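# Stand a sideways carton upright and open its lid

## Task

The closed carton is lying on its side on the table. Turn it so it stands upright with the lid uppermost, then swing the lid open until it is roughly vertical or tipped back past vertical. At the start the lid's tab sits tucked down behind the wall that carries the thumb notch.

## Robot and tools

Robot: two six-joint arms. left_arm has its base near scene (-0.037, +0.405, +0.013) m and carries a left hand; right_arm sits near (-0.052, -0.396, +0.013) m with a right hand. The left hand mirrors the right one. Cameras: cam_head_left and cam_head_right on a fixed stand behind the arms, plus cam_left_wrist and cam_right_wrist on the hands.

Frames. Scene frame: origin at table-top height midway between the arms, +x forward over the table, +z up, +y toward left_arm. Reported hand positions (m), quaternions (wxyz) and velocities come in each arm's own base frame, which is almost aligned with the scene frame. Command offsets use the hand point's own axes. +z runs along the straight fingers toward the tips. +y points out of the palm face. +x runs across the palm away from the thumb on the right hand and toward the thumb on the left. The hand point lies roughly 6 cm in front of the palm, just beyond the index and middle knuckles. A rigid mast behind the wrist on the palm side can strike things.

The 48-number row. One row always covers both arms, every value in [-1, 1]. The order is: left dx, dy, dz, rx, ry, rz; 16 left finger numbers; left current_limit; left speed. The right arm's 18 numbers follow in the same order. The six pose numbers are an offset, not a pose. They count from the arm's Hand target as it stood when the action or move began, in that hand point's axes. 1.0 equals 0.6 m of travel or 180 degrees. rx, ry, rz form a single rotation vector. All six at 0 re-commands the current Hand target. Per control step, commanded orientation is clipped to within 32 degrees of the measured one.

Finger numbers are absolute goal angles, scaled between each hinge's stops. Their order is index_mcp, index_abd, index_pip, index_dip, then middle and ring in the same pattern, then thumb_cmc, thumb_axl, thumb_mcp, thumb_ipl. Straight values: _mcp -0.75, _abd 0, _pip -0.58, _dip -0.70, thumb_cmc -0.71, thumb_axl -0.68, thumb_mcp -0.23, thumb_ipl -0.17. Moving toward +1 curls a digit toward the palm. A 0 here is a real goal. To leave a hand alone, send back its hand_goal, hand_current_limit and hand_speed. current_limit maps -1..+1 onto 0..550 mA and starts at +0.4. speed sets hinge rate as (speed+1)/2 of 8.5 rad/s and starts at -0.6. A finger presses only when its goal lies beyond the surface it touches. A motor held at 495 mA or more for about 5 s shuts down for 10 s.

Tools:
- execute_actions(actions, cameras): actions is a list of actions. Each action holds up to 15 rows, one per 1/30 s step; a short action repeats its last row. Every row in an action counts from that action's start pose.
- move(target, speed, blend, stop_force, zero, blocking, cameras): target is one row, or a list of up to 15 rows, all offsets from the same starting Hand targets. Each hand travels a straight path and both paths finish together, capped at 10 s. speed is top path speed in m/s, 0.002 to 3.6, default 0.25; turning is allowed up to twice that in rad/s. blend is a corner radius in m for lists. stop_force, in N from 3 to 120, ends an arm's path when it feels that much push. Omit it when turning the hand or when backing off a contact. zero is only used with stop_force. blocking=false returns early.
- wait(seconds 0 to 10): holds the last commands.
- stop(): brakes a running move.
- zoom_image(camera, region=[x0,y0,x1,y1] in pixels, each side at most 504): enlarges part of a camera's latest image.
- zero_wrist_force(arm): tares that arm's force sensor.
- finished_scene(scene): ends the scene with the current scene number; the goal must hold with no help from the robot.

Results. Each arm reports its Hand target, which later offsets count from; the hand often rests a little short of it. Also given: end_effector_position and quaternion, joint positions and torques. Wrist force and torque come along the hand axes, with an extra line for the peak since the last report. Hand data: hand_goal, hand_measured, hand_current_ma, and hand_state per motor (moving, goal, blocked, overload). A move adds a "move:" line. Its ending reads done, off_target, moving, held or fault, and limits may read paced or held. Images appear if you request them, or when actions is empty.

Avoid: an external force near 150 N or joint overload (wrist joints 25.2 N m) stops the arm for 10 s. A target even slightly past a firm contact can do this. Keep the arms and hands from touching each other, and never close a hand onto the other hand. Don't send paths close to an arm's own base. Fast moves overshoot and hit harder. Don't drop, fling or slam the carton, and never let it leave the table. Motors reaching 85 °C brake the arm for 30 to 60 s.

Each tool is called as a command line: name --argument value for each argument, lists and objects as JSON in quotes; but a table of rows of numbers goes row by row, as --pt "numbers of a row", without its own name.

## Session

execute_actions --actions '[]'

zoom_image --camera "cam_head_left" --region '[260, 60, 460, 210]'

Scene clock: 0.00 s.
left_arm: end_effector_position=(+0.4063, +0.0850, +0.2300) hand_goal=(-0.754, +0.000, -0.576, -0.696, -0.754, +0.000, -0.576, -0.696, -0.754, +0.000, -0.576, -0.696, -0.714, -0.678, -0.226, -0.168) hand_measured=(-0.754, +0.000, -0.576, -0.696, -0.754, +0.000, -0.576, -0.696, -0.754, +0.000, -0.576, -0.696, -0.714, -0.678, -0.226, -0.168) hand_current_ma=(+0, +0, +0, +0, +0, +0, +0, +0, +0, +0, +0, +0, +0, +0, +0, +0) hand_state=(goal, goal, goal, goal, goal, goal, goal, goal, goal, goal, goal, goal, goal, goal, goal, goal) hand_current_limit=0.40 hand_speed=-0.60 end_effector_quat_wxyz=(+0.000, +0.000, +1.000, +0.000) | right_arm: end_effector_position=(+0.4063, -0.0850, +0.2300) hand_goal=(-0.754, +0.000, -0.576, -0.696, -0.754, +0.000, -0.576, -0.696, -0.754, +0.000, -0.576, -0.696, -0.714, -0.678, -0.226, -0.168) hand_measured=(-0.754, +0.000, -0.576, -0.696, -0.754, +0.000, -0.576, -0.696, -0.754, +0.000, -0.576, -0.696, -0.714, -0.678, -0.226, -0.168) hand_current_ma=(+0, +0, +0, +0, +0, +0, +0, +0, +0, +0, +0, +0, +0, +0, +0, +0) hand_state=(goal, goal, goal, goal, goal, goal, goal, goal, goal, goal, goal, goal, goal, goal, goal, goal) hand_current_limit=0.40 hand_speed=-0.60 end_effector_quat_wxyz=(+0.000, +1.000, +0.000, +0.000)
Joint positions: left_arm=[3.458 -1.419 -2.042 -1.252 1.571 -1.255] | right_arm=[-0.316 -1.723 2.042 -1.89 -1.571 1.255]
Joint velocities: within noise
Joint torques (N m): no reading
Motor temperatures (°C): left_arm=[31 28 33 36 34 37] | right_arm=[29 31 34 39 38 42]
Wrist force (N): no reading
Wrist torque (N m): no reading
Wrist force, peak (N): no reading
Hand target: left_arm +0.4063, +0.0850, +0.2300; +0.000, +0.000, +1.000, +0.000 | right_arm +0.4063, -0.0850, +0.2300; +0.000, +1.000, +0.000, +0.000

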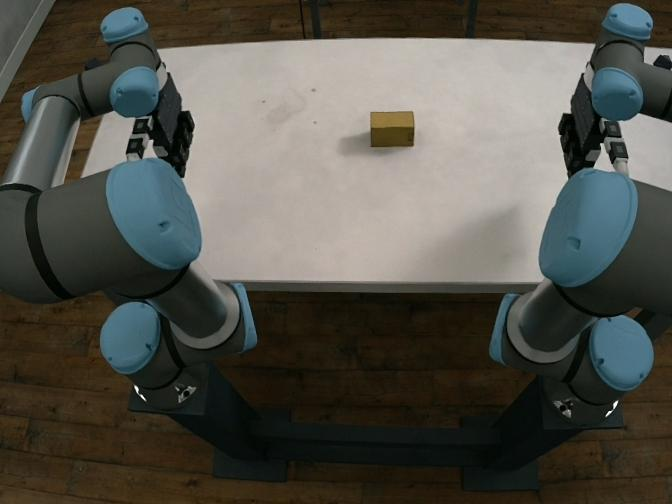

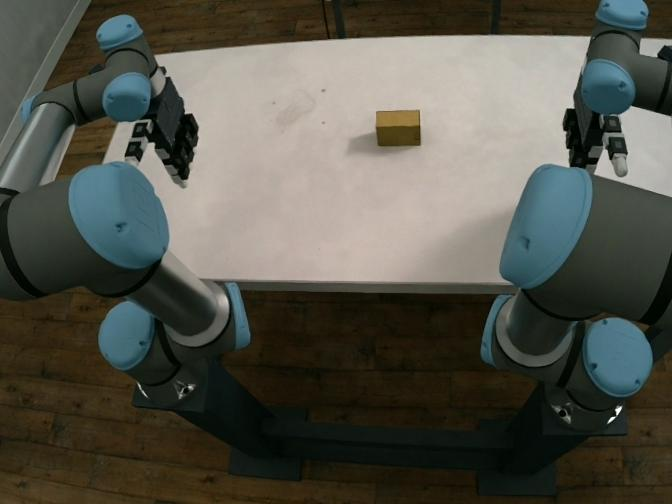

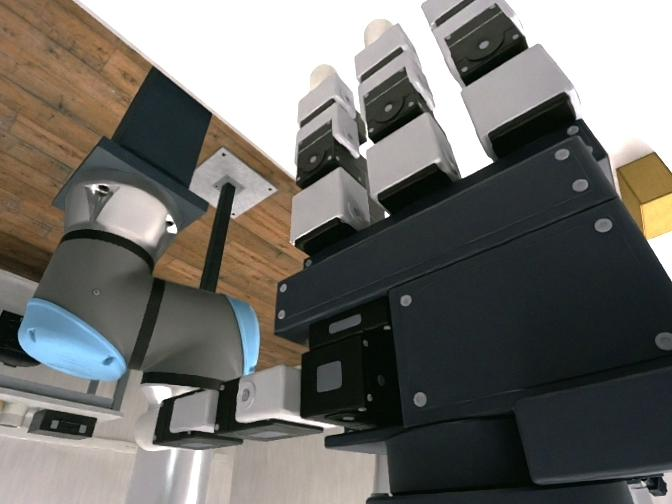

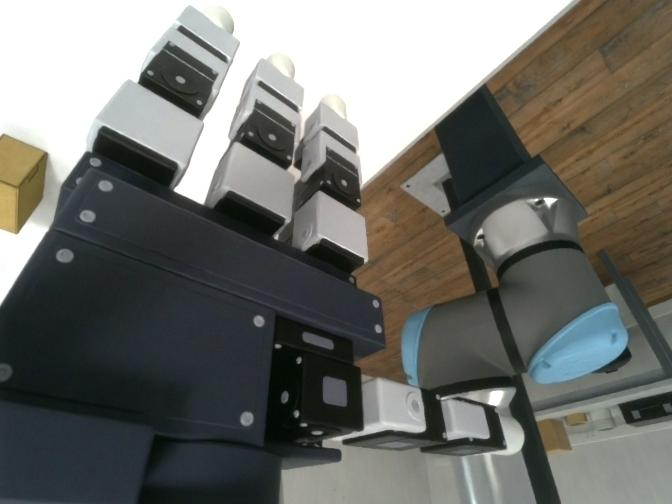

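Scaled by 2.520 from the camera's 672x504 image, which has a finer 960x720 frame.

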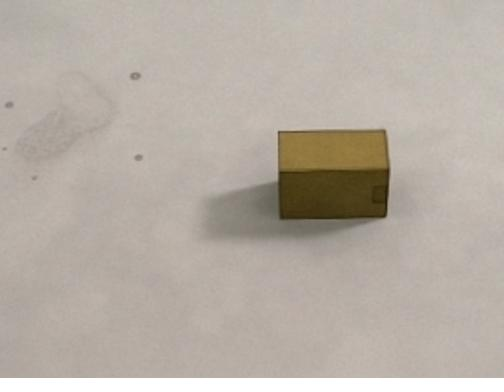

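zoom_image --camera "cam_head_left" --region '[360, 100, 425, 155]'

zoom_image --camera "cam_head_right" --region '[365, 100, 430, 155]'

Scaled by 7.754 from the camera's 672x504 image, which has a finer 960x720 frame.

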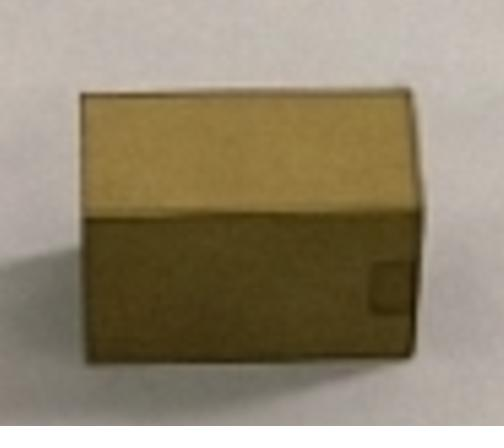

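Scaled by 7.754 from the camera's 672x504 image, which has a finer 960x720 frame.

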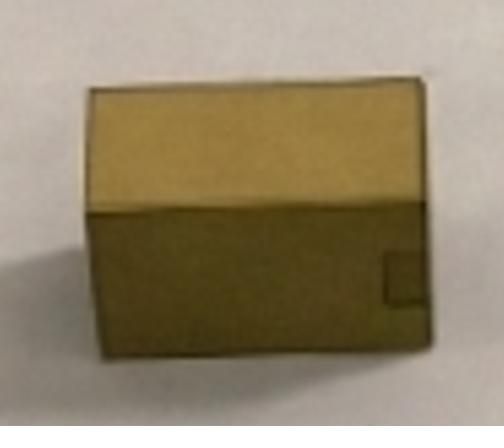

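move --target '[-0.3233,-0.975,-0.0833,0.1306,-0.4875,-0.1306, 0.137,0,-0.576,-0.696,0.137,0,-0.576,-0.696,0.86,0,0.25,-0.696,0.571,-0.678,-0.393,-0.168,0.4,-0.5, 0,0.2,0,0,0,0, -0.754,0,-0.576,-0.696,-0.754,0,-0.576,-0.696,-0.754,0,-0.576,-0.696,-0.714,-0.678,-0.226,-0.168,0.4,-0.6]' --speed 0.3 --cameras '["cam_head_left","cam_left_wrist"]'

Scene clock: 112.40 s.
left_arm: end_effector_position=(+0.5563, -0.3728, +0.2686) hand_goal=(+0.136, +0.000, -0.576, -0.696, +0.136, +0.000, -0.576, -0.696, +0.860, +0.000, +0.250, -0.696, +0.570, -0.678, -0.394, -0.168) hand_measured=(+0.132, -0.002, -0.576, -0.696, +0.132, -0.004, -0.578, -0.696, +0.810, -0.024, +0.240, -0.700, +0.560, -0.678, -0.390, -0.168) hand_current_ma=(-2, -1, +0, +0, -2, -1, +0, +0, -102, -27, -9, -2, -9, +0, +2, +0) hand_state=(goal, goal, goal, goal, goal, goal, goal, goal, blocked, blocked, goal, goal, goal, goal, goal, goal) hand_current_limit=0.40 hand_speed=-0.50 end_effector_quat_wxyz=(+0.558, -0.150, +0.802, -0.152) | right_arm: end_effector_position=(+0.4063, -0.1860, +0.2300) hand_goal=(-0.754, +0.000, -0.576, -0.696, -0.754, +0.000, -0.576, -0.696, -0.754, +0.000, -0.576, -0.696, -0.714, -0.678, -0.226, -0.168) hand_measured=(-0.754, +0.000, -0.576, -0.696, -0.754, +0.000, -0.576, -0.696, -0.754, +0.000, -0.576, -0.696, -0.714, -0.678, -0.224, -0.168) hand_current_ma=(+0, +0, +0, +0, +0, +0, +0, +0, +0, +0, +0, +0, +0, +0, +0, +0) hand_state=(goal, goal, goal, goal, goal, goal, goal, goal, goal, goal, goal, goal, goal, goal, goal, goal) hand_current_limit=0.40 hand_speed=-0.60 end_effector_quat_wxyz=(+0.000, +1.000, +0.000, +0.000) end_effector_velocity=(+0.000, +0.001, +0.001) end_effector_angular_velocity=(+0.000, -0.001, -0.004)
Joint positions: left_arm=[2.511 -2.023 -1.77 0.26 2.087 -2.222] | right_arm=[-0.538 -1.692 2.016 -1.895 -1.571 1.032]
Joint velocities: left_arm=[within noise] | right_arm=[0.003 -0.001 0 0.001 0 0.007]
Joint torques (N m): left_arm=[9.59 38.36 5.43 -0.01 1.57 1.6] | right_arm=[6.99 -18.51 -25.66 -3.34 0.11 1.87]
Wrist force (N): left_arm=[-0.1 -1.7 2.0] | right_arm=[0.0 0.0 0.3]
Wrist torque (N m): left_arm=[0.06 -0.54 -0.06] | right_arm=[-0.02 0.01 0.10]
Wrist force, peak (N): left_arm=[7.0 -6.4 5.5] | right_arm=[0.0 -0.6 -0.2]
Hand target: left_arm +0.5564, -0.3728, +0.2684; +0.558, -0.150, +0.802, -0.151 (not the last commanded pose) | right_arm +0.4063, -0.1858, +0.2300; +0.000, +1.000, +0.000, +0.000 (not the last commanded pose)
Off the commanded pose: left_arm 0.135 m, 20 deg | right_arm 0.019 m, 0 deg.
move: held (left_arm; a check stopped the path), off_target (right_arm; braked when a check withheld steps of left_arm); limits=held
pose unreachable (left arm): on one or more control steps of this call, first in action 0 (counted from 0), this arm could not follow its commanded pose, so it was not sent that pose on those steps. It may still have moved: this result reports where it is.
cause: moving toward the commanded pose would bring two parts of the arm too close to each other (joints 4 (wrist 1) to 6 (wrist 3) lie between them).
camera_calibration:
cam_left_wrist: T_world_to_cam=[[0.27638, -0.262112, 0.924614, -0.532264], [-0.855384, -0.505667, 0.112339, 0.190544], [0.438101, -0.821948, -0.363962, -0.333153], [0, 0, 0, 1]] pos_world=[0.456051, -0.316995, 0.349478]
Images, in order (width x height): cam_head_left 672x504, cam_left_wrist 672x504.

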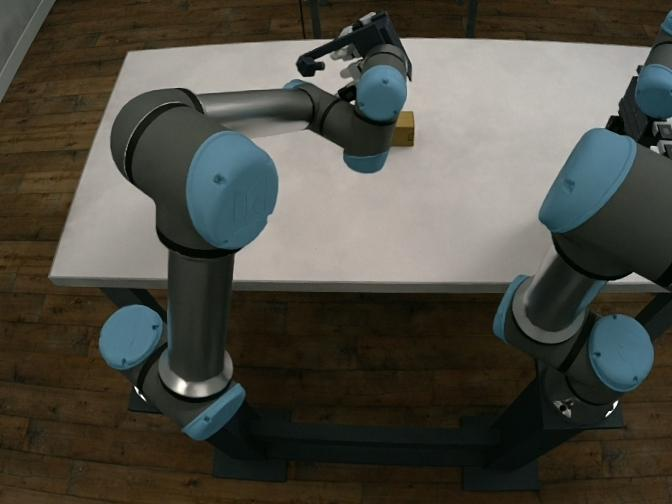

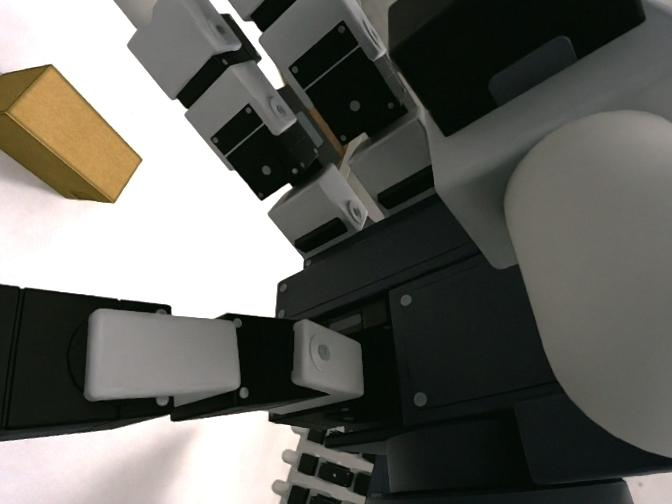

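move --target '[-0.0793,0.5272,-0.3527,-0.1022,0.3813,0.1022, 0.137,0,-0.576,-0.696,0.137,0,-0.576,-0.696,0.86,0,0.25,-0.696,0.571,-0.678,-0.393,-0.168,0.4,-0.5, 0.4283,-0.905,0.055,0.3849,0.3849,0.3849, 0.137,0,-0.576,-0.696,0.137,0,-0.576,-0.696,0.9,0,0.299,-0.696,0.571,-0.678,-0.393,-0.168,0.4,-0.5]' --speed 0.3 --cameras '["cam_head_left","cam_head_right"]'

Scene clock: 211.70 s.
left_arm: end_effector_position=(+0.3504, -0.0498, +0.2493) hand_goal=(+0.136, +0.000, -0.576, -0.696, +0.136, +0.000, -0.576, -0.696, +0.860, +0.000, +0.250, -0.696, +0.570, -0.678, -0.394, -0.168) hand_measured=(+0.130, -0.002, -0.576, -0.696, +0.130, -0.004, -0.578, -0.696, +0.810, -0.024, +0.240, -0.700, +0.568, -0.678, -0.390, -0.168) hand_current_ma=(-4, -1, +0, +0, -4, -1, +0, +0, -102, -27, -9, -2, -1, +0, +2, +0) hand_state=(goal, goal, goal, goal, goal, goal, goal, goal, blocked, blocked, goal, goal, goal, goal, goal, goal) hand_current_limit=0.40 hand_speed=-0.50 end_effector_quat_wxyz=(-0.001, +0.001, +1.000, -0.002) | right_arm: end_effector_position=(+0.6632, +0.3572, +0.1970) hand_goal=(+0.136, +0.000, -0.576, -0.696, +0.136, +0.000, -0.576, -0.696, +0.900, +0.000, +0.298, -0.696, +0.570, -0.678, -0.394, -0.168) hand_measured=(+0.138, +0.000, -0.576, -0.696, +0.138, +0.000, -0.576, -0.696, +0.816, -0.026, +0.284, -0.702, +0.568, -0.678, -0.390, -0.168) hand_current_ma=(+0, +0, +0, +0, +0, +0, +0, +0, -136, -10, -5, -1, +0, +0, +1, +0) hand_state=(goal, goal, goal, goal, goal, goal, goal, goal, blocked, blocked, goal, goal, goal, goal, goal, goal) hand_current_limit=0.40 hand_speed=-0.50 end_effector_quat_wxyz=(+0.500, -0.500, +0.500, -0.500)
Joint positions: left_arm=[3.14 -1.317 -2.068 -1.329 1.567 -1.572] | right_arm=[0.411 -0.854 1.727 -4.015 -1.982 3.141]
Joint torques (N m): left_arm=[-9.66 2.31 34.72 2.33 -0.58 0.14] | right_arm=[1.74 -39.89 -22.08 -2.37 -1.45 0.51]
Wrist force (N): left_arm=[-0.6 -0.7 0.0] | right_arm=[0.0 -0.7 0.1]
Wrist torque (N m): left_arm=[0.13 0.14 0.03] | right_arm=[0.10 0.09 0.29]
Wrist force, peak (N): left_arm=[0.2 -2.3 2.7] | right_arm=[0.3 -1.4 0.0]
Hand target: left_arm +0.3504, -0.0499, +0.2492; -0.001, +0.001, +1.000, -0.002 | right_arm +0.6633, +0.3572, +0.1970; +0.500, -0.500, +0.500, -0.500
Off the commanded pose: left_arm 0.000 m, 0 deg | right_arm 0.000 m, 0 deg.
move: done
Images, in order (width x height): cam_head_left 672x504, cam_head_right 672x504.

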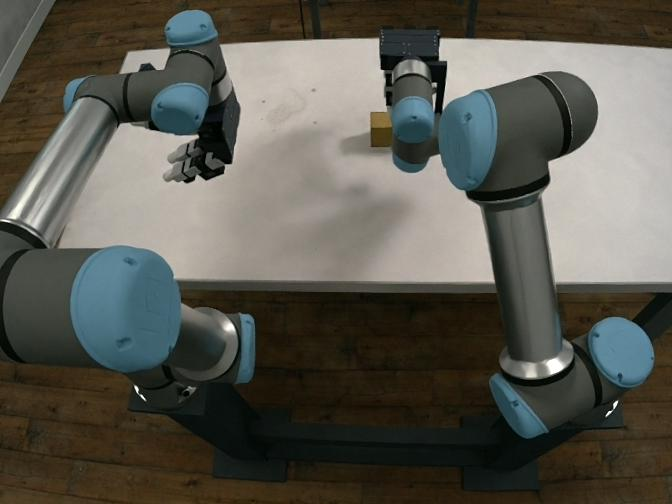

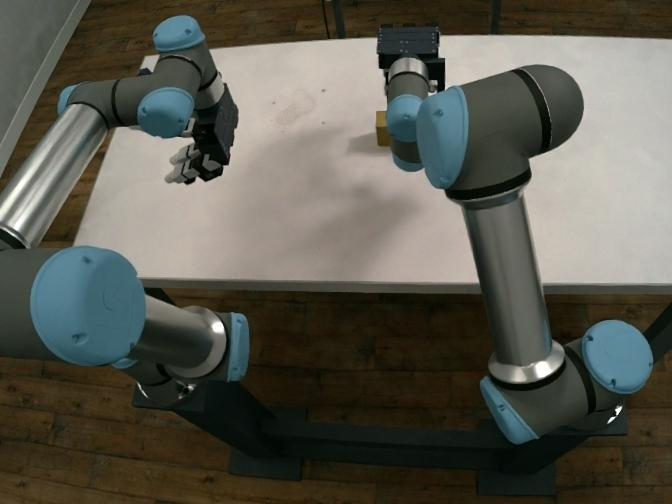

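move --target '[0,0,0,0,0,0, 0.137,0,-0.576,-0.696,0.137,0,-0.576,-0.696,0.86,0,0.25,-0.696,0.571,-0.678,-0.393,-0.168,0.4,-0.5, 0,0.1667,0,0,0,0, 0.137,0,-0.576,-0.696,0.137,0,-0.576,-0.696,0.9,0,0.299,-0.696,0.571,-0.678,-0.393,-0.168,0.4,-0.5]' --speed 0.12 --cameras '["cam_head_left","cam_head_right","cam_right_wrist"]'

zoom_image --camera "cam_head_left" --region '[350, 20, 460, 190]'

Scene clock: 262.60 s.
left_arm: end_effector_position=(+0.3504, -0.0499, +0.2492) hand_goal=(+0.136, +0.000, -0.576, -0.696, +0.136, +0.000, -0.576, -0.696, +0.860, +0.000, +0.250, -0.696, +0.570, -0.678, -0.394, -0.168) hand_measured=(+0.130, -0.002, -0.576, -0.696, +0.130, -0.004, -0.578, -0.696, +0.810, -0.024, +0.240, -0.700, +0.568, -0.678, -0.390, -0.168) hand_current_ma=(-4, -1, +0, +0, -4, -1, +0, +0, -102, -27, -9, -2, -1, +0, +2, +0) hand_state=(goal, goal, goal, goal, goal, goal, goal, goal, blocked, blocked, goal, goal, goal, goal, goal, goal) hand_current_limit=0.40 hand_speed=-0.50 end_effector_quat_wxyz=(-0.001, +0.001, +1.000, -0.002) | right_arm: end_effector_position=(+0.6633, +0.3572, +0.0970) hand_goal=(+0.136, +0.000, -0.576, -0.696, +0.136, +0.000, -0.576, -0.696, +0.900, +0.000, +0.298, -0.696, +0.570, -0.678, -0.394, -0.168) hand_measured=(+0.140, +0.000, -0.576, -0.696, +0.140, +0.000, -0.576, -0.696, +0.822, -0.026, +0.282, -0.704, +0.568, -0.678, -0.390, -0.168) hand_current_ma=(+0, +0, +0, +0, +0, +0, +0, +0, -119, -10, -5, -1, +0, +0, +1, +0) hand_state=(goal, goal, goal, goal, goal, goal, goal, goal, blocked, blocked, goal, goal, goal, goal, goal, goal) hand_current_limit=0.40 hand_speed=-0.50 end_effector_quat_wxyz=(+0.500, -0.500, +0.500, -0.500)
Joint positions: left_arm=[3.139 -1.317 -2.068 -1.329 1.567 -1.572] | right_arm=[0.411 -0.658 1.709 -4.192 -1.982 3.142]
Joint torques (N m): left_arm=[-10.46 3.13 18.79 0.23 -0.75 0.29] | right_arm=[0.52 -50.62 -3.14 -1.09 0.57 -1.5]
Wrist force (N): left_arm=[-0.6 -0.9 0.1] | right_arm=[0.4 -0.7 0.2]
Wrist torque (N m): left_arm=[0.10 0.14 0.04] | right_arm=[0.10 0.03 0.27]
Wrist force, peak (N): left_arm=[-0.5 -1.1 0.1] | right_arm=[0.4 -2.3 0.3]
Hand target: left_arm +0.3504, -0.0499, +0.2492; -0.001, +0.001, +1.000, -0.002 | right_arm +0.6633, +0.3572, +0.0970; +0.500, -0.500, +0.500, -0.500
Off the commanded pose: left_arm 0.000 m, 0 deg | right_arm 0.000 m, 0 deg.
move: done
camera_calibration:
cam_right_wrist: T_world_to_cam=[[-0.028452, 0.775628, -0.630549, -0.166364], [-0.781743, 0.375854, 0.497606, 0.272581], [0.622951, 0.507085, 0.595648, -0.532081], [0, 0, 0, 1]] pos_world=[0.539815, 0.296396, 0.0763939]
Images, in order (width x height): cam_head_left 672x504, cam_head_right 672x504, cam_right_wrist 672x504.

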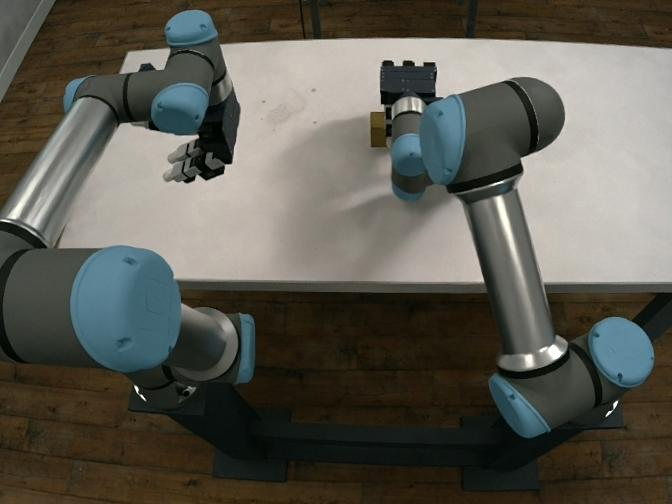

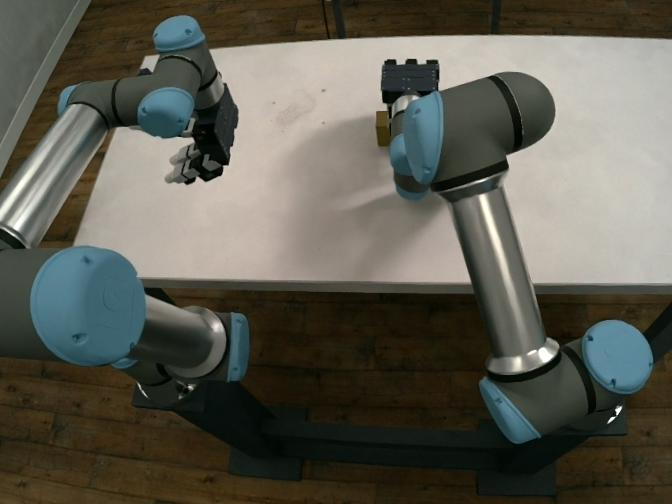

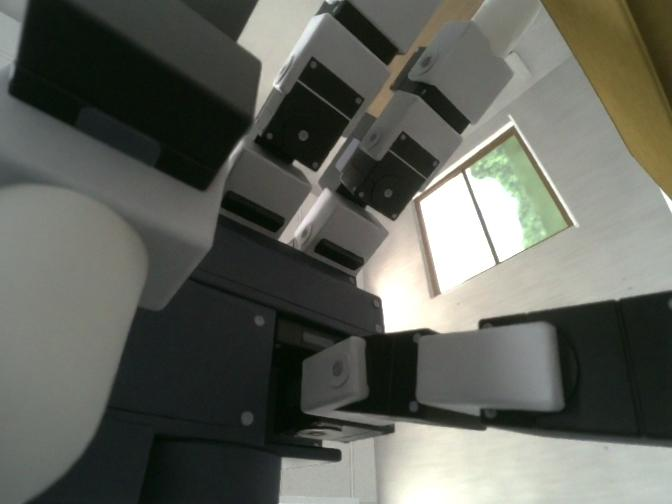

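Scaled by 2.965 from the camera's 672x504 image, which has a finer 960x720 frame.

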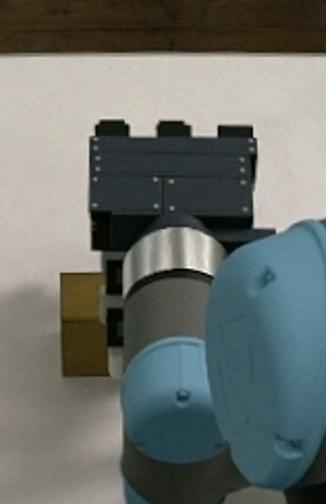

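move --target '[0,0,0,0,0,0, 0.137,0,-0.576,-0.696,0.137,0,-0.576,-0.696,0.86,0,0.25,-0.696,0.571,-0.678,-0.393,-0.168,0.4,-0.5, 0,0,0,0,0,0, 0.62,0,-0.576,-0.696,0.62,0,-0.576,-0.696,0.9,0,0.299,-0.696,0.571,-0.678,-0.08,-0.168,0.4,-0.8]' --speed 0.12 --cameras '["cam_head_left","cam_head_right","cam_right_wrist"]'

zoom_image --camera "cam_head_left" --region '[350, 80, 460, 190]'

Scene clock: 269.70 s.
left_arm: end_effector_position=(+0.3504, -0.0499, +0.2492) hand_goal=(+0.136, +0.000, -0.576, -0.696, +0.136, +0.000, -0.576, -0.696, +0.860, +0.000, +0.250, -0.696, +0.570, -0.678, -0.394, -0.168) hand_measured=(+0.130, -0.002, -0.576, -0.696, +0.130, -0.004, -0.578, -0.696, +0.810, -0.024, +0.240, -0.700, +0.568, -0.678, -0.390, -0.168) hand_current_ma=(-4, -1, +0, +0, -4, -1, +0, +0, -102, -27, -9, -2, -1, +0, +2, +0) hand_state=(goal, goal, goal, goal, goal, goal, goal, goal, blocked, blocked, goal, goal, goal, goal, goal, goal) hand_current_limit=0.40 hand_speed=-0.50 end_effector_quat_wxyz=(-0.001, +0.001, +1.000, -0.002) | right_arm: end_effector_position=(+0.6633, +0.3572, +0.0970) hand_goal=(+0.620, +0.000, -0.576, -0.696, +0.620, +0.000, -0.576, -0.696, +0.900, +0.000, +0.298, -0.696, +0.570, -0.678, -0.080, -0.168) hand_measured=(+0.478, +0.012, -0.616, -0.708, +0.496, +0.012, -0.614, -0.712, +0.822, -0.026, +0.282, -0.704, +0.554, -0.678, -0.156, -0.200) hand_current_ma=(-357, +2, -29, -3, -282, +3, -28, -6, -119, -10, -5, -1, -6, +0, -160, -35) hand_state=(blocked, goal, blocked, goal, blocked, goal, blocked, goal, blocked, blocked, goal, goal, goal, goal, blocked, blocked) hand_current_limit=0.40 hand_speed=-0.80 end_effector_quat_wxyz=(+0.500, -0.500, +0.500, -0.500)
Joint positions: left_arm=[3.139 -1.317 -2.068 -1.329 1.567 -1.572] | right_arm=[0.411 -0.658 1.709 -4.192 -1.982 3.142]
Joint torques (N m): left_arm=[-10.21 3.09 18.79 0.79 -0.4 -0.31] | right_arm=[-3.11 -40.27 -4.34 -0.28 1.45 -1.79]
Wrist force (N): left_arm=[-0.5 -0.8 0.1] | right_arm=[1.0 -8.4 0.4]
Wrist torque (N m): left_arm=[0.11 0.13 0.04] | right_arm=[-0.48 0.00 0.32]
Wrist force, peak (N): left_arm=[-0.7 -1.0 0.1] | right_arm=[1.0 -9.3 0.8]
Hand target: left_arm +0.3504, -0.0499, +0.2492; -0.001, +0.001, +1.000, -0.002 | right_arm +0.6633, +0.3572, +0.0970; +0.500, -0.500, +0.500, -0.500
Off the commanded pose: left_arm 0.000 m, 0 deg | right_arm 0.000 m, 0 deg.
move: done
camera_calibration:
cam_right_wrist: T_world_to_cam=[[-0.028452, 0.775628, -0.630549, -0.166427], [-0.781743, 0.375854, 0.497606, 0.272631], [0.622951, 0.507085, 0.595648, -0.532021], [0, 0, 0, 1]] pos_world=[0.539815, 0.296396, 0.0762939]
Images, in order (width x height): cam_head_left 672x504, cam_head_right 672x504, cam_right_wrist 672x504.

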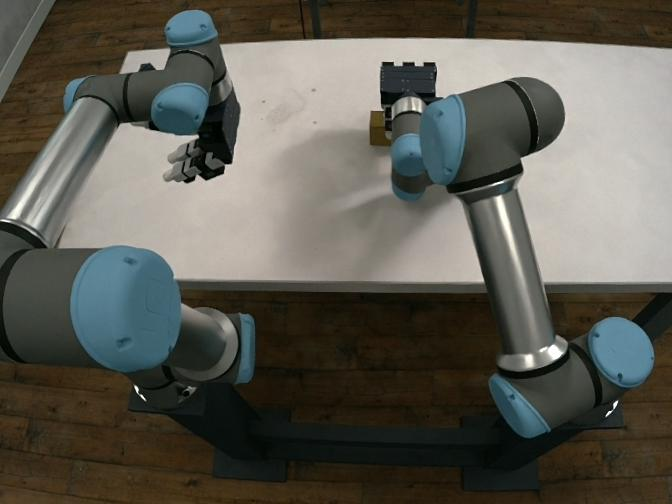

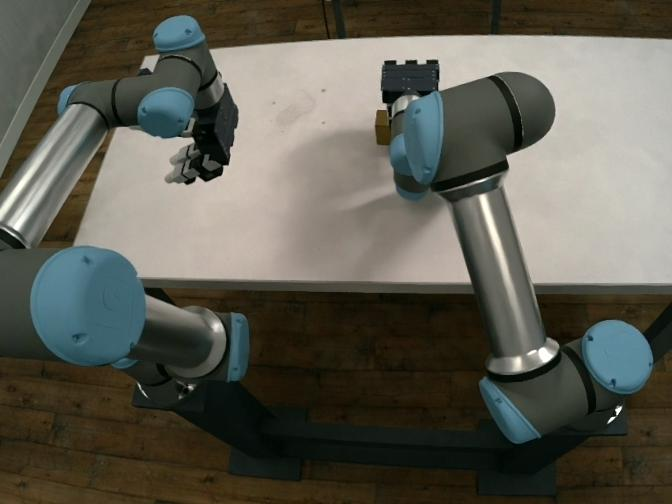

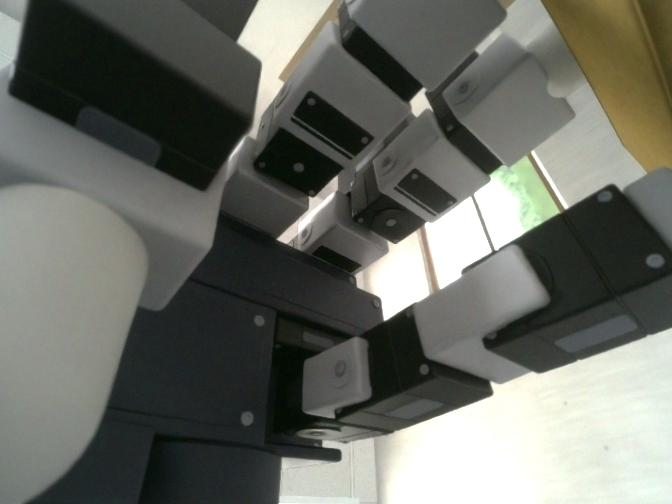

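Scaled by 4.582 from the camera's 672x504 image, which has a finer 960x720 frame.

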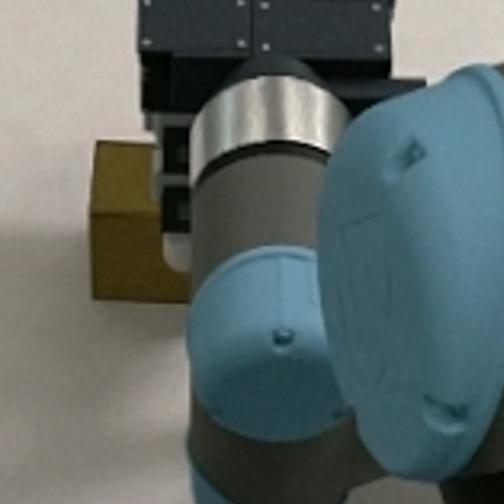

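move --pt "0 0 0 0 0 0 0.137 0 -0.576 -0.696 0.137 0 -0.576 -0.696 0.86 0 0.25 -0.696 0.571 -0.678 -0.393 -0.168 0.4 -0.5 0 -0.1333 0 0 0 0 0.62 0 -0.576 -0.696 0.62 0 -0.576 -0.696 0.9 0 0.299 -0.696 0.571 -0.678 -0.08 -0.168 0.4 -0.8" --pt "0 0 0 0 0 0 0.137 0 -0.576 -0.696 0.137 0 -0.576 -0.696 0.86 0 0.25 -0.696 0.571 -0.678 -0.393 -0.168 0.4 -0.5 0.262 -0.4383 -0.2722 -0.3849 -0.3849 -0.3849 0.62 0 -0.576 -0.696 0.62 0 -0.576 -0.696 0.9 0 0.299 -0.696 0.571 -0.678 -0.08 -0.168 0.4 -0.8" --speed '[0.08,0.3]' --blend '[0.03,0]' --cameras '["cam_head_left","cam_head_right","cam_right_wrist"]'

Scene clock: 316.33 s.
left_arm: end_effector_position=(+0.3504, -0.0499, +0.2492) hand_goal=(+0.136, +0.000, -0.576, -0.696, +0.136, +0.000, -0.576, -0.696, +0.860, +0.000, +0.250, -0.696, +0.570, -0.678, -0.394, -0.168) hand_measured=(+0.130, -0.002, -0.576, -0.696, +0.130, -0.004, -0.578, -0.696, +0.810, -0.024, +0.240, -0.700, +0.568, -0.678, -0.390, -0.168) hand_current_ma=(-4, -1, +0, +0, -4, -1, +0, +0, -102, -27, -9, -2, -1, +0, +2, +0) hand_state=(goal, goal, goal, goal, goal, goal, goal, goal, blocked, blocked, goal, goal, goal, goal, goal, goal) hand_current_limit=0.40 hand_speed=-0.50 end_effector_quat_wxyz=(-0.001, +0.001, +1.000, -0.002) | right_arm: end_effector_position=(+0.5000, +0.2001, +0.3599) hand_goal=(+0.620, +0.000, -0.576, -0.696, +0.620, +0.000, -0.576, -0.696, +0.900, +0.000, +0.298, -0.696, +0.570, -0.678, -0.080, -0.168) hand_measured=(+0.480, +0.016, -0.618, -0.710, +0.516, +0.014, -0.614, -0.712, +0.822, -0.026, +0.282, -0.704, +0.532, -0.680, -0.156, -0.206) hand_current_ma=(-350, +4, -32, -4, -202, +3, -28, -6, -119, -10, -5, -1, -27, +0, -160, -46) hand_state=(blocked, goal, blocked, goal, blocked, goal, blocked, goal, blocked, blocked, goal, goal, blocked, goal, blocked, blocked) hand_current_limit=0.40 hand_speed=-0.80 end_effector_quat_wxyz=(+0.000, +1.000, +0.000, +0.000)
Joint positions: left_arm=[3.139 -1.317 -2.068 -1.329 1.567 -1.572] | right_arm=[0.273 -1.361 1.332 -1.542 -1.571 1.844]
Joint torques (N m): left_arm=[-10.11 3.52 19.06 1.93 0.16 -0.86] | right_arm=[-7.87 -43.13 -17.05 -1.07 0.5 0.22]
Wrist force (N): left_arm=[-0.7 -1.0 0.2] | right_arm=[0.3 0.0 -0.1]
Wrist torque (N m): left_arm=[0.08 0.16 0.04] | right_arm=[0.27 -0.07 -0.01]
Wrist force, peak (N): left_arm=[-0.7 -1.0 0.2] | right_arm=[1.0 -9.1 0.4]
Hand target: left_arm +0.3504, -0.0499, +0.2492; -0.001, +0.001, +1.000, -0.002 | right_arm +0.5000, +0.2000, +0.3600; +0.000, +1.000, +0.000, +0.000
Off the commanded pose: left_arm 0.000 m, 0 deg | right_arm 0.000 m, 0 deg.
move: done
camera_calibration:
cam_right_wrist: T_world_to_cam=[[-0.775639, -0.63054, 0.0283437, 0.534395], [-0.375932, 0.49758, 0.781722, -0.256312], [-0.507011, 0.595679, -0.622982, 0.478612], [0, 0, 0, 1]] pos_world=[0.560804, 0.179394, 0.483385]
Images, in order (width x height): cam_head_left 672x504, cam_head_right 672x504, cam_right_wrist 672x504.

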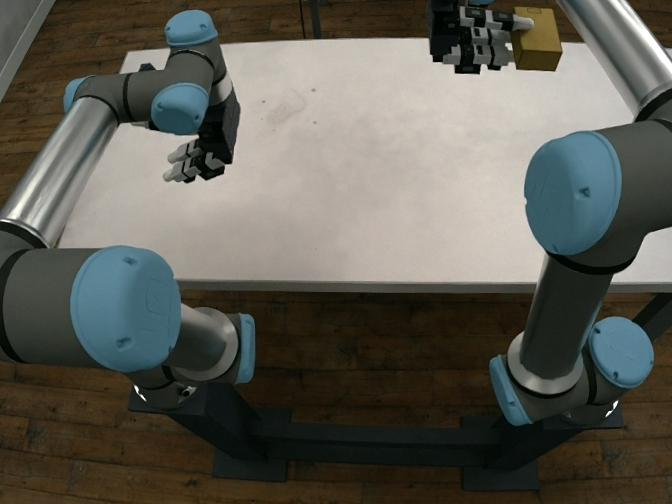

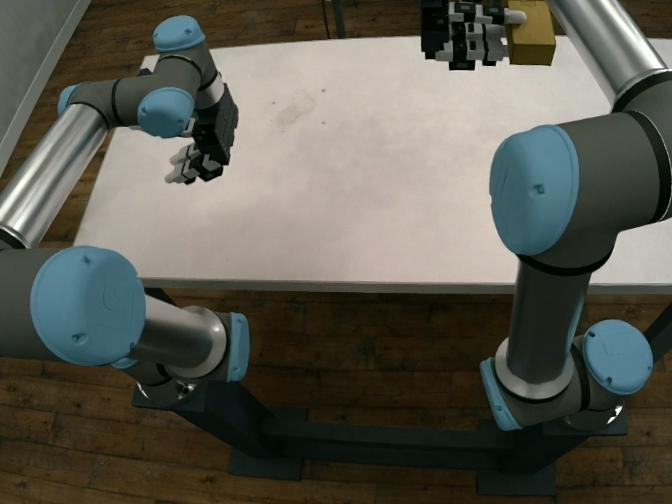

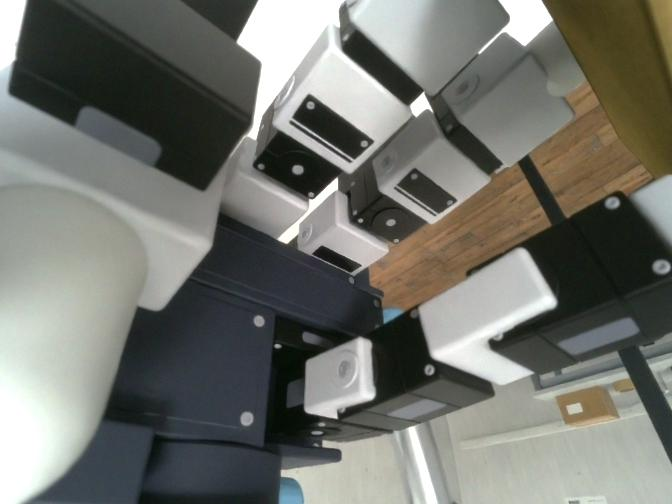

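move --target '[0,0,0,0,0,0, 0.137,0,-0.576,-0.696,0.137,0,-0.576,-0.696,0.86,0,0.25,-0.696,0.571,-0.678,-0.393,-0.168,0.4,-0.5, 0,-0.1,0.1833,0.3849,0.3849,-0.3849, 0.62,0,-0.576,-0.696,0.62,0,-0.576,-0.696,0.9,0,0.299,-0.696,0.571,-0.678,-0.08,-0.168,0.4,-0.8]' --speed 0.35 --cameras '["cam_head_left","cam_head_right"]'

zoom_image --camera "cam_head_left" --region '[340, 20, 540, 170]'

Scene clock: 327.13 s.
left_arm: end_effector_position=(+0.3504, -0.0499, +0.2492) hand_goal=(+0.136, +0.000, -0.576, -0.696, +0.136, +0.000, -0.576, -0.696, +0.860, +0.000, +0.250, -0.696, +0.570, -0.678, -0.394, -0.168) hand_measured=(+0.130, -0.002, -0.576, -0.696, +0.130, -0.004, -0.578, -0.696, +0.810, -0.024, +0.240, -0.700, +0.568, -0.678, -0.390, -0.168) hand_current_ma=(-4, -1, +0, +0, -4, -1, +0, +0, -102, -27, -9, -2, -1, +0, +2, +0) hand_state=(goal, goal, goal, goal, goal, goal, goal, goal, blocked, blocked, goal, goal, goal, goal, goal, goal) hand_current_limit=0.40 hand_speed=-0.50 end_effector_quat_wxyz=(-0.001, +0.001, +1.000, -0.002) | right_arm: end_effector_position=(+0.5000, +0.2599, +0.2500) hand_goal=(+0.620, +0.000, -0.576, -0.696, +0.620, +0.000, -0.576, -0.696, +0.900, +0.000, +0.298, -0.696, +0.570, -0.678, -0.080, -0.168) hand_measured=(+0.480, +0.016, -0.618, -0.710, +0.522, +0.012, -0.614, -0.712, +0.838, -0.026, +0.282, -0.704, +0.524, -0.680, -0.156, -0.206) hand_current_ma=(-350, +4, -33, -4, -179, +3, -28, -6, -76, -11, -5, -1, -39, +0, -160, -46) hand_state=(blocked, goal, blocked, goal, blocked, goal, blocked, goal, blocked, blocked, goal, goal, blocked, goal, blocked, blocked) hand_current_limit=0.40 hand_speed=-0.80 end_effector_quat_wxyz=(+0.500, -0.500, -0.500, -0.500)
Joint positions: left_arm=[3.139 -1.317 -2.068 -1.329 1.567 -1.572] | right_arm=[-0.253 -1.422 1.988 -0.566 -0.253 -1.571]
Joint torques (N m): left_arm=[-10.21 3.4 18.9 3.12 0.63 -0.81] | right_arm=[5.95 -34.25 -10.43 0.97 1.94 -1.92]
Wrist force (N): left_arm=[-0.5 -0.8 0.0] | right_arm=[0.7 0.1 1.4]
Wrist torque (N m): left_arm=[0.12 0.13 0.04] | right_arm=[-0.08 0.08 0.24]
Wrist force, peak (N): left_arm=[-0.8 -1.0 0.1] | right_arm=[0.4 0.0 1.9]
Hand target: left_arm +0.3504, -0.0499, +0.2492; -0.001, +0.001, +1.000, -0.002 | right_arm +0.5000, +0.2600, +0.2500; +0.500, -0.500, -0.500, -0.500
Off the commanded pose: left_arm 0.000 m, 0 deg | right_arm 0.000 m, 0 deg.
move: done
Images, in order (width x height): cam_head_left 672x504, cam_head_right 672x504.

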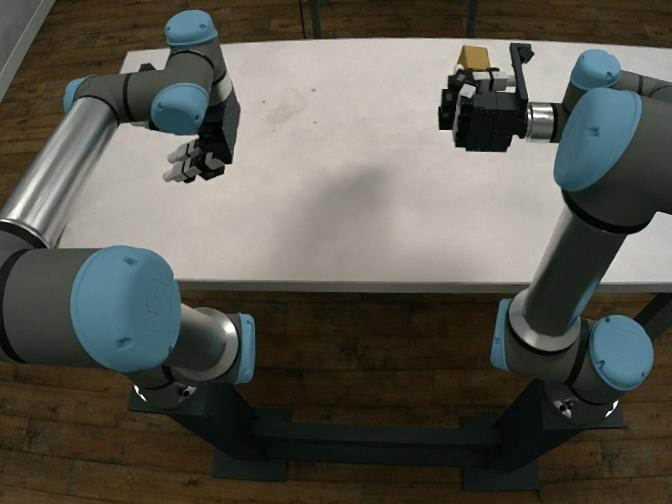

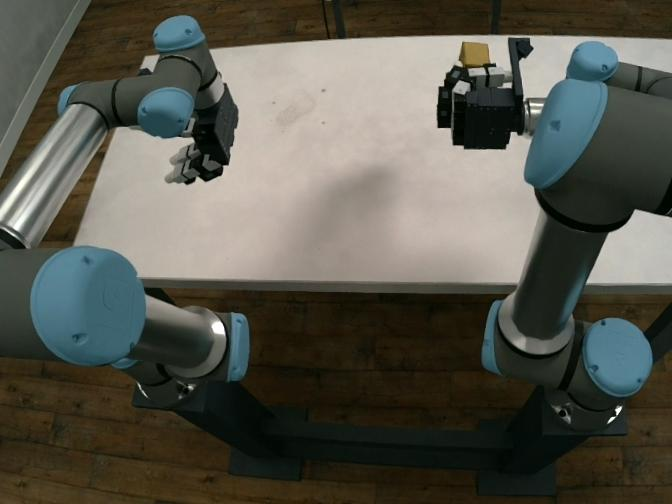

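Scaled by 2.520 from the camera's 672x504 image, which has a finer 960x720 frame.

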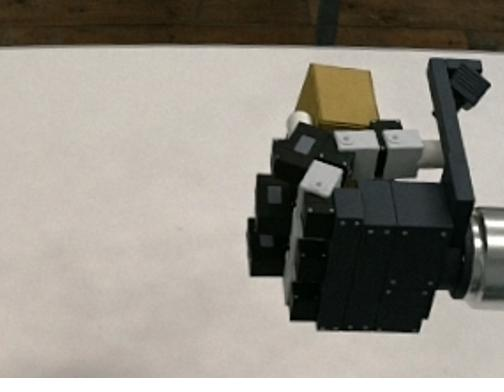

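move --target '[-0.0167,-0.25,0.1667,0.3849,-0.3849,0.3849, 0.3,0,-0.576,-0.696,0.3,0,-0.576,-0.696,0.86,0,0.25,-0.696,0.714,-0.678,-0.42,-0.168,0.4,-0.6, -0.25,-0.05,0.1667,0,0,0, 0.62,0,-0.576,-0.696,0.62,0,-0.576,-0.696,0.9,0,0.299,-0.696,0.571,-0.678,-0.08,-0.168,0.4,-0.8]' --speed 0.3

move --target '[0,0,0,0,0,0, 0.3,0,-0.576,-0.696,0.3,0,-0.576,-0.696,0.86,0,0.25,-0.696,0.714,-0.678,-0.42,-0.168,0.4,-0.6, -0.1,0,0,0,0,0, 0.62,0,-0.576,-0.696,0.62,0,-0.576,-0.696,0.9,0,0.299,-0.696,0.571,-0.678,-0.08,-0.168,0.4,-0.8]' --speed 0.025 --stop_force 4 --cameras '["cam_head_left","cam_head_right"]'

zoom_image --camera "cam_head_left" --region '[360, 70, 480, 190]'

zoom_image --camera "cam_head_right" --region '[360, 70, 480, 190]'

Scene clock: 360.07 s.
left_arm: end_effector_position=(+0.3600, -0.2002, +0.1497) hand_goal=(+0.300, +0.000, -0.576, -0.696, +0.300, +0.000, -0.576, -0.696, +0.860, +0.000, +0.250, -0.696, +0.714, -0.678, -0.420, -0.168) hand_measured=(+0.298, -0.002, -0.576, -0.696, +0.298, -0.004, -0.578, -0.696, +0.810, -0.024, +0.240, -0.700, +0.706, -0.678, -0.418, -0.168) hand_current_ma=(-1, -1, +0, +0, -1, -1, +0, +0, -102, -27, -9, -2, -5, +0, +1, +0) hand_state=(goal, goal, goal, goal, goal, goal, goal, goal, blocked, blocked, goal, goal, goal, goal, goal, goal) hand_current_limit=0.40 hand_speed=-0.60 end_effector_quat_wxyz=(+0.500, +0.499, +0.499, -0.502) end_effector_velocity=(+0.000, +0.000, +0.000) end_effector_angular_velocity=(+0.001, -0.007, -0.002) | right_arm: end_effector_position=(+0.4699, +0.3601, +0.0999) hand_goal=(+0.620, +0.000, -0.576, -0.696, +0.620, +0.000, -0.576, -0.696, +0.900, +0.000, +0.298, -0.696, +0.570, -0.678, -0.080, -0.168) hand_measured=(+0.480, +0.016, -0.618, -0.710, +0.522, +0.012, -0.614, -0.712, +0.838, -0.026, +0.282, -0.704, +0.524, -0.680, -0.156, -0.206) hand_current_ma=(-350, +4, -33, -4, -179, +3, -28, -6, -76, -11, -5, -1, -39, +0, -160, -46) hand_state=(blocked, goal, blocked, goal, blocked, goal, blocked, goal, blocked, blocked, goal, goal, blocked, goal, blocked, blocked) hand_current_limit=0.40 hand_speed=-0.80 end_effector_quat_wxyz=(+0.500, -0.500, -0.500, -0.500)
Joint positions: left_arm=[3.751 -1.596 -2.481 -2.211 0.61 1.574] | right_arm=[-0.007 -1.152 2.145 -0.961 -0.007 -1.602]
Joint velocities: left_arm=[0 -0.001 0 0.003 0.001 0.005] | right_arm=[within noise]
Joint torques (N m): left_arm=[8.63 4.36 -2.9 1.43 -0.97 0.73] | right_arm=[-6.81 -41.65 -3.54 -1.44 -1.67 1.18]
Wrist force (N): left_arm=[-0.2 -1.4 2.2] | right_arm=[0.8 0.1 1.1]
Wrist torque (N m): left_arm=[-0.11 -0.70 0.02] | right_arm=[-0.04 0.06 0.25]
Wrist force, peak (N): left_arm=[0.1 -1.8 2.0] | right_arm=[1.2 0.4 1.5]
Hand target: left_arm +0.3600, -0.2002, +0.1497; +0.500, +0.499, +0.499, -0.502 | right_arm +0.4700, +0.3600, +0.1000; +0.500, -0.500, -0.500, -0.500
Off the commanded pose: left_arm 0.000 m, 0 deg | right_arm 0.000 m, 0 deg.
move: done

Scene clock: 362.83 s.
left_arm: end_effector_position=(+0.3600, -0.2002, +0.1497) hand_goal=(+0.300, +0.000, -0.576, -0.696, +0.300, +0.000, -0.576, -0.696, +0.860, +0.000, +0.250, -0.696, +0.714, -0.678, -0.420, -0.168) hand_measured=(+0.298, -0.002, -0.576, -0.696, +0.298, -0.004, -0.578, -0.696, +0.810, -0.024, +0.240, -0.700, +0.706, -0.678, -0.418, -0.168) hand_current_ma=(-1, -1, +0, +0, -1, -1, +0, +0, -102, -27, -9, -2, -5, +0, +1, +0) hand_state=(goal, goal, goal, goal, goal, goal, goal, goal, blocked, blocked, goal, goal, goal, goal, goal, goal) hand_current_limit=0.40 hand_speed=-0.60 end_effector_quat_wxyz=(+0.500, +0.499, +0.499, -0.502) | right_arm: end_effector_position=(+0.4700, +0.3600, +0.0561) hand_goal=(+0.620, +0.000, -0.576, -0.696, +0.620, +0.000, -0.576, -0.696, +0.900, +0.000, +0.298, -0.696, +0.570, -0.678, -0.080, -0.168) hand_measured=(+0.482, +0.026, -0.618, -0.710, +0.524, +0.022, -0.618, -0.714, +0.838, -0.026, +0.282, -0.704, +0.532, -0.680, -0.156, -0.206) hand_current_ma=(-344, +11, -33, -4, -175, +8, -34, -7, -76, -11, -5, -1, -28, +0, -160, -48) hand_state=(blocked, blocked, blocked, goal, blocked, blocked, blocked, goal, blocked, blocked, goal, goal, blocked, goal, blocked, blocked) hand_current_limit=0.40 hand_speed=-0.80 end_effector_quat_wxyz=(+0.500, -0.500, -0.500, -0.500)
Joint positions: left_arm=[3.751 -1.597 -2.482 -2.211 0.61 1.574] | right_arm=[-0.008 -1.038 2.144 -1.028 -0.008 -1.649]
Joint torques (N m): left_arm=[8.93 4.37 -2 1.61 -1.18 -0.19] | right_arm=[-7.26 -26.81 -1.79 -0.75 -0.59 -2.13]
Wrist force (N): left_arm=[-0.1 -1.4 2.1] | right_arm=[1.5 0.8 1.3]
Wrist torque (N m): left_arm=[-0.10 -0.72 0.03] | right_arm=[0.01 0.00 0.23]
Wrist force, peak (N): left_arm=[-0.1 -1.6 2.3] | right_arm=[5.2 -0.1 2.0]
Hand target: left_arm +0.3600, -0.2002, +0.1497; +0.500, +0.499, +0.499, -0.502 | right_arm +0.4700, +0.3600, +0.0561; +0.500, -0.500, -0.500, -0.500 (not the last commanded pose)
Off the commanded pose: left_arm 0.000 m, 0 deg | right_arm 0.016 m, 0 deg.
move: contact (right_arm)
Images, in order (width x height): cam_head_left 672x504, cam_head_right 672x504.

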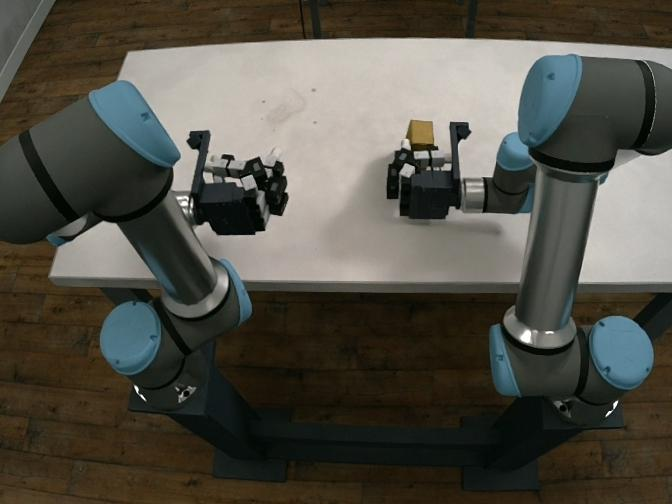

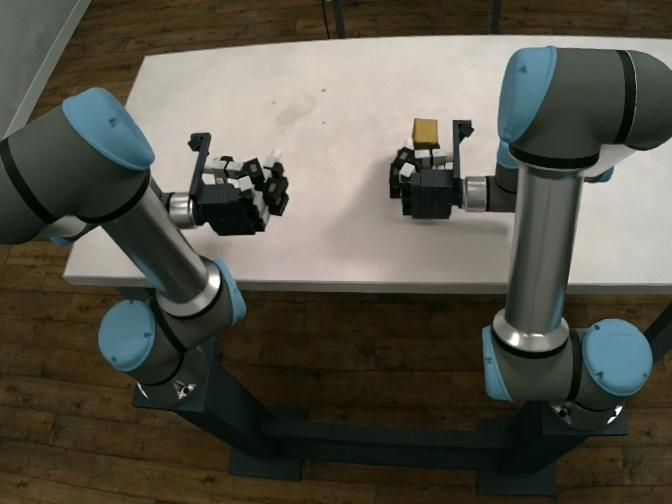

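Scaled by 4.200 from the camera's 672x504 image, which has a finer 960x720 frame.

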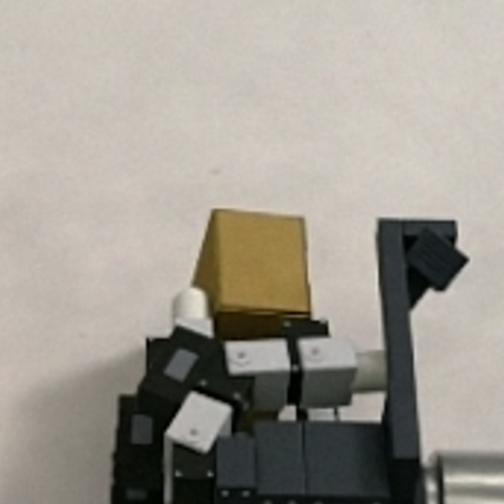

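Scaled by 4.200 from the camera's 672x504 image, which has a finer 960x720 frame.

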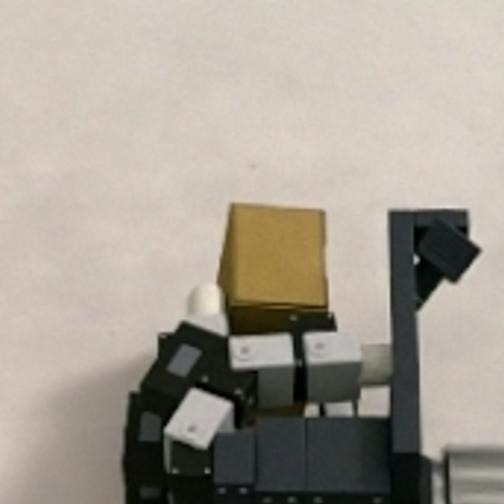

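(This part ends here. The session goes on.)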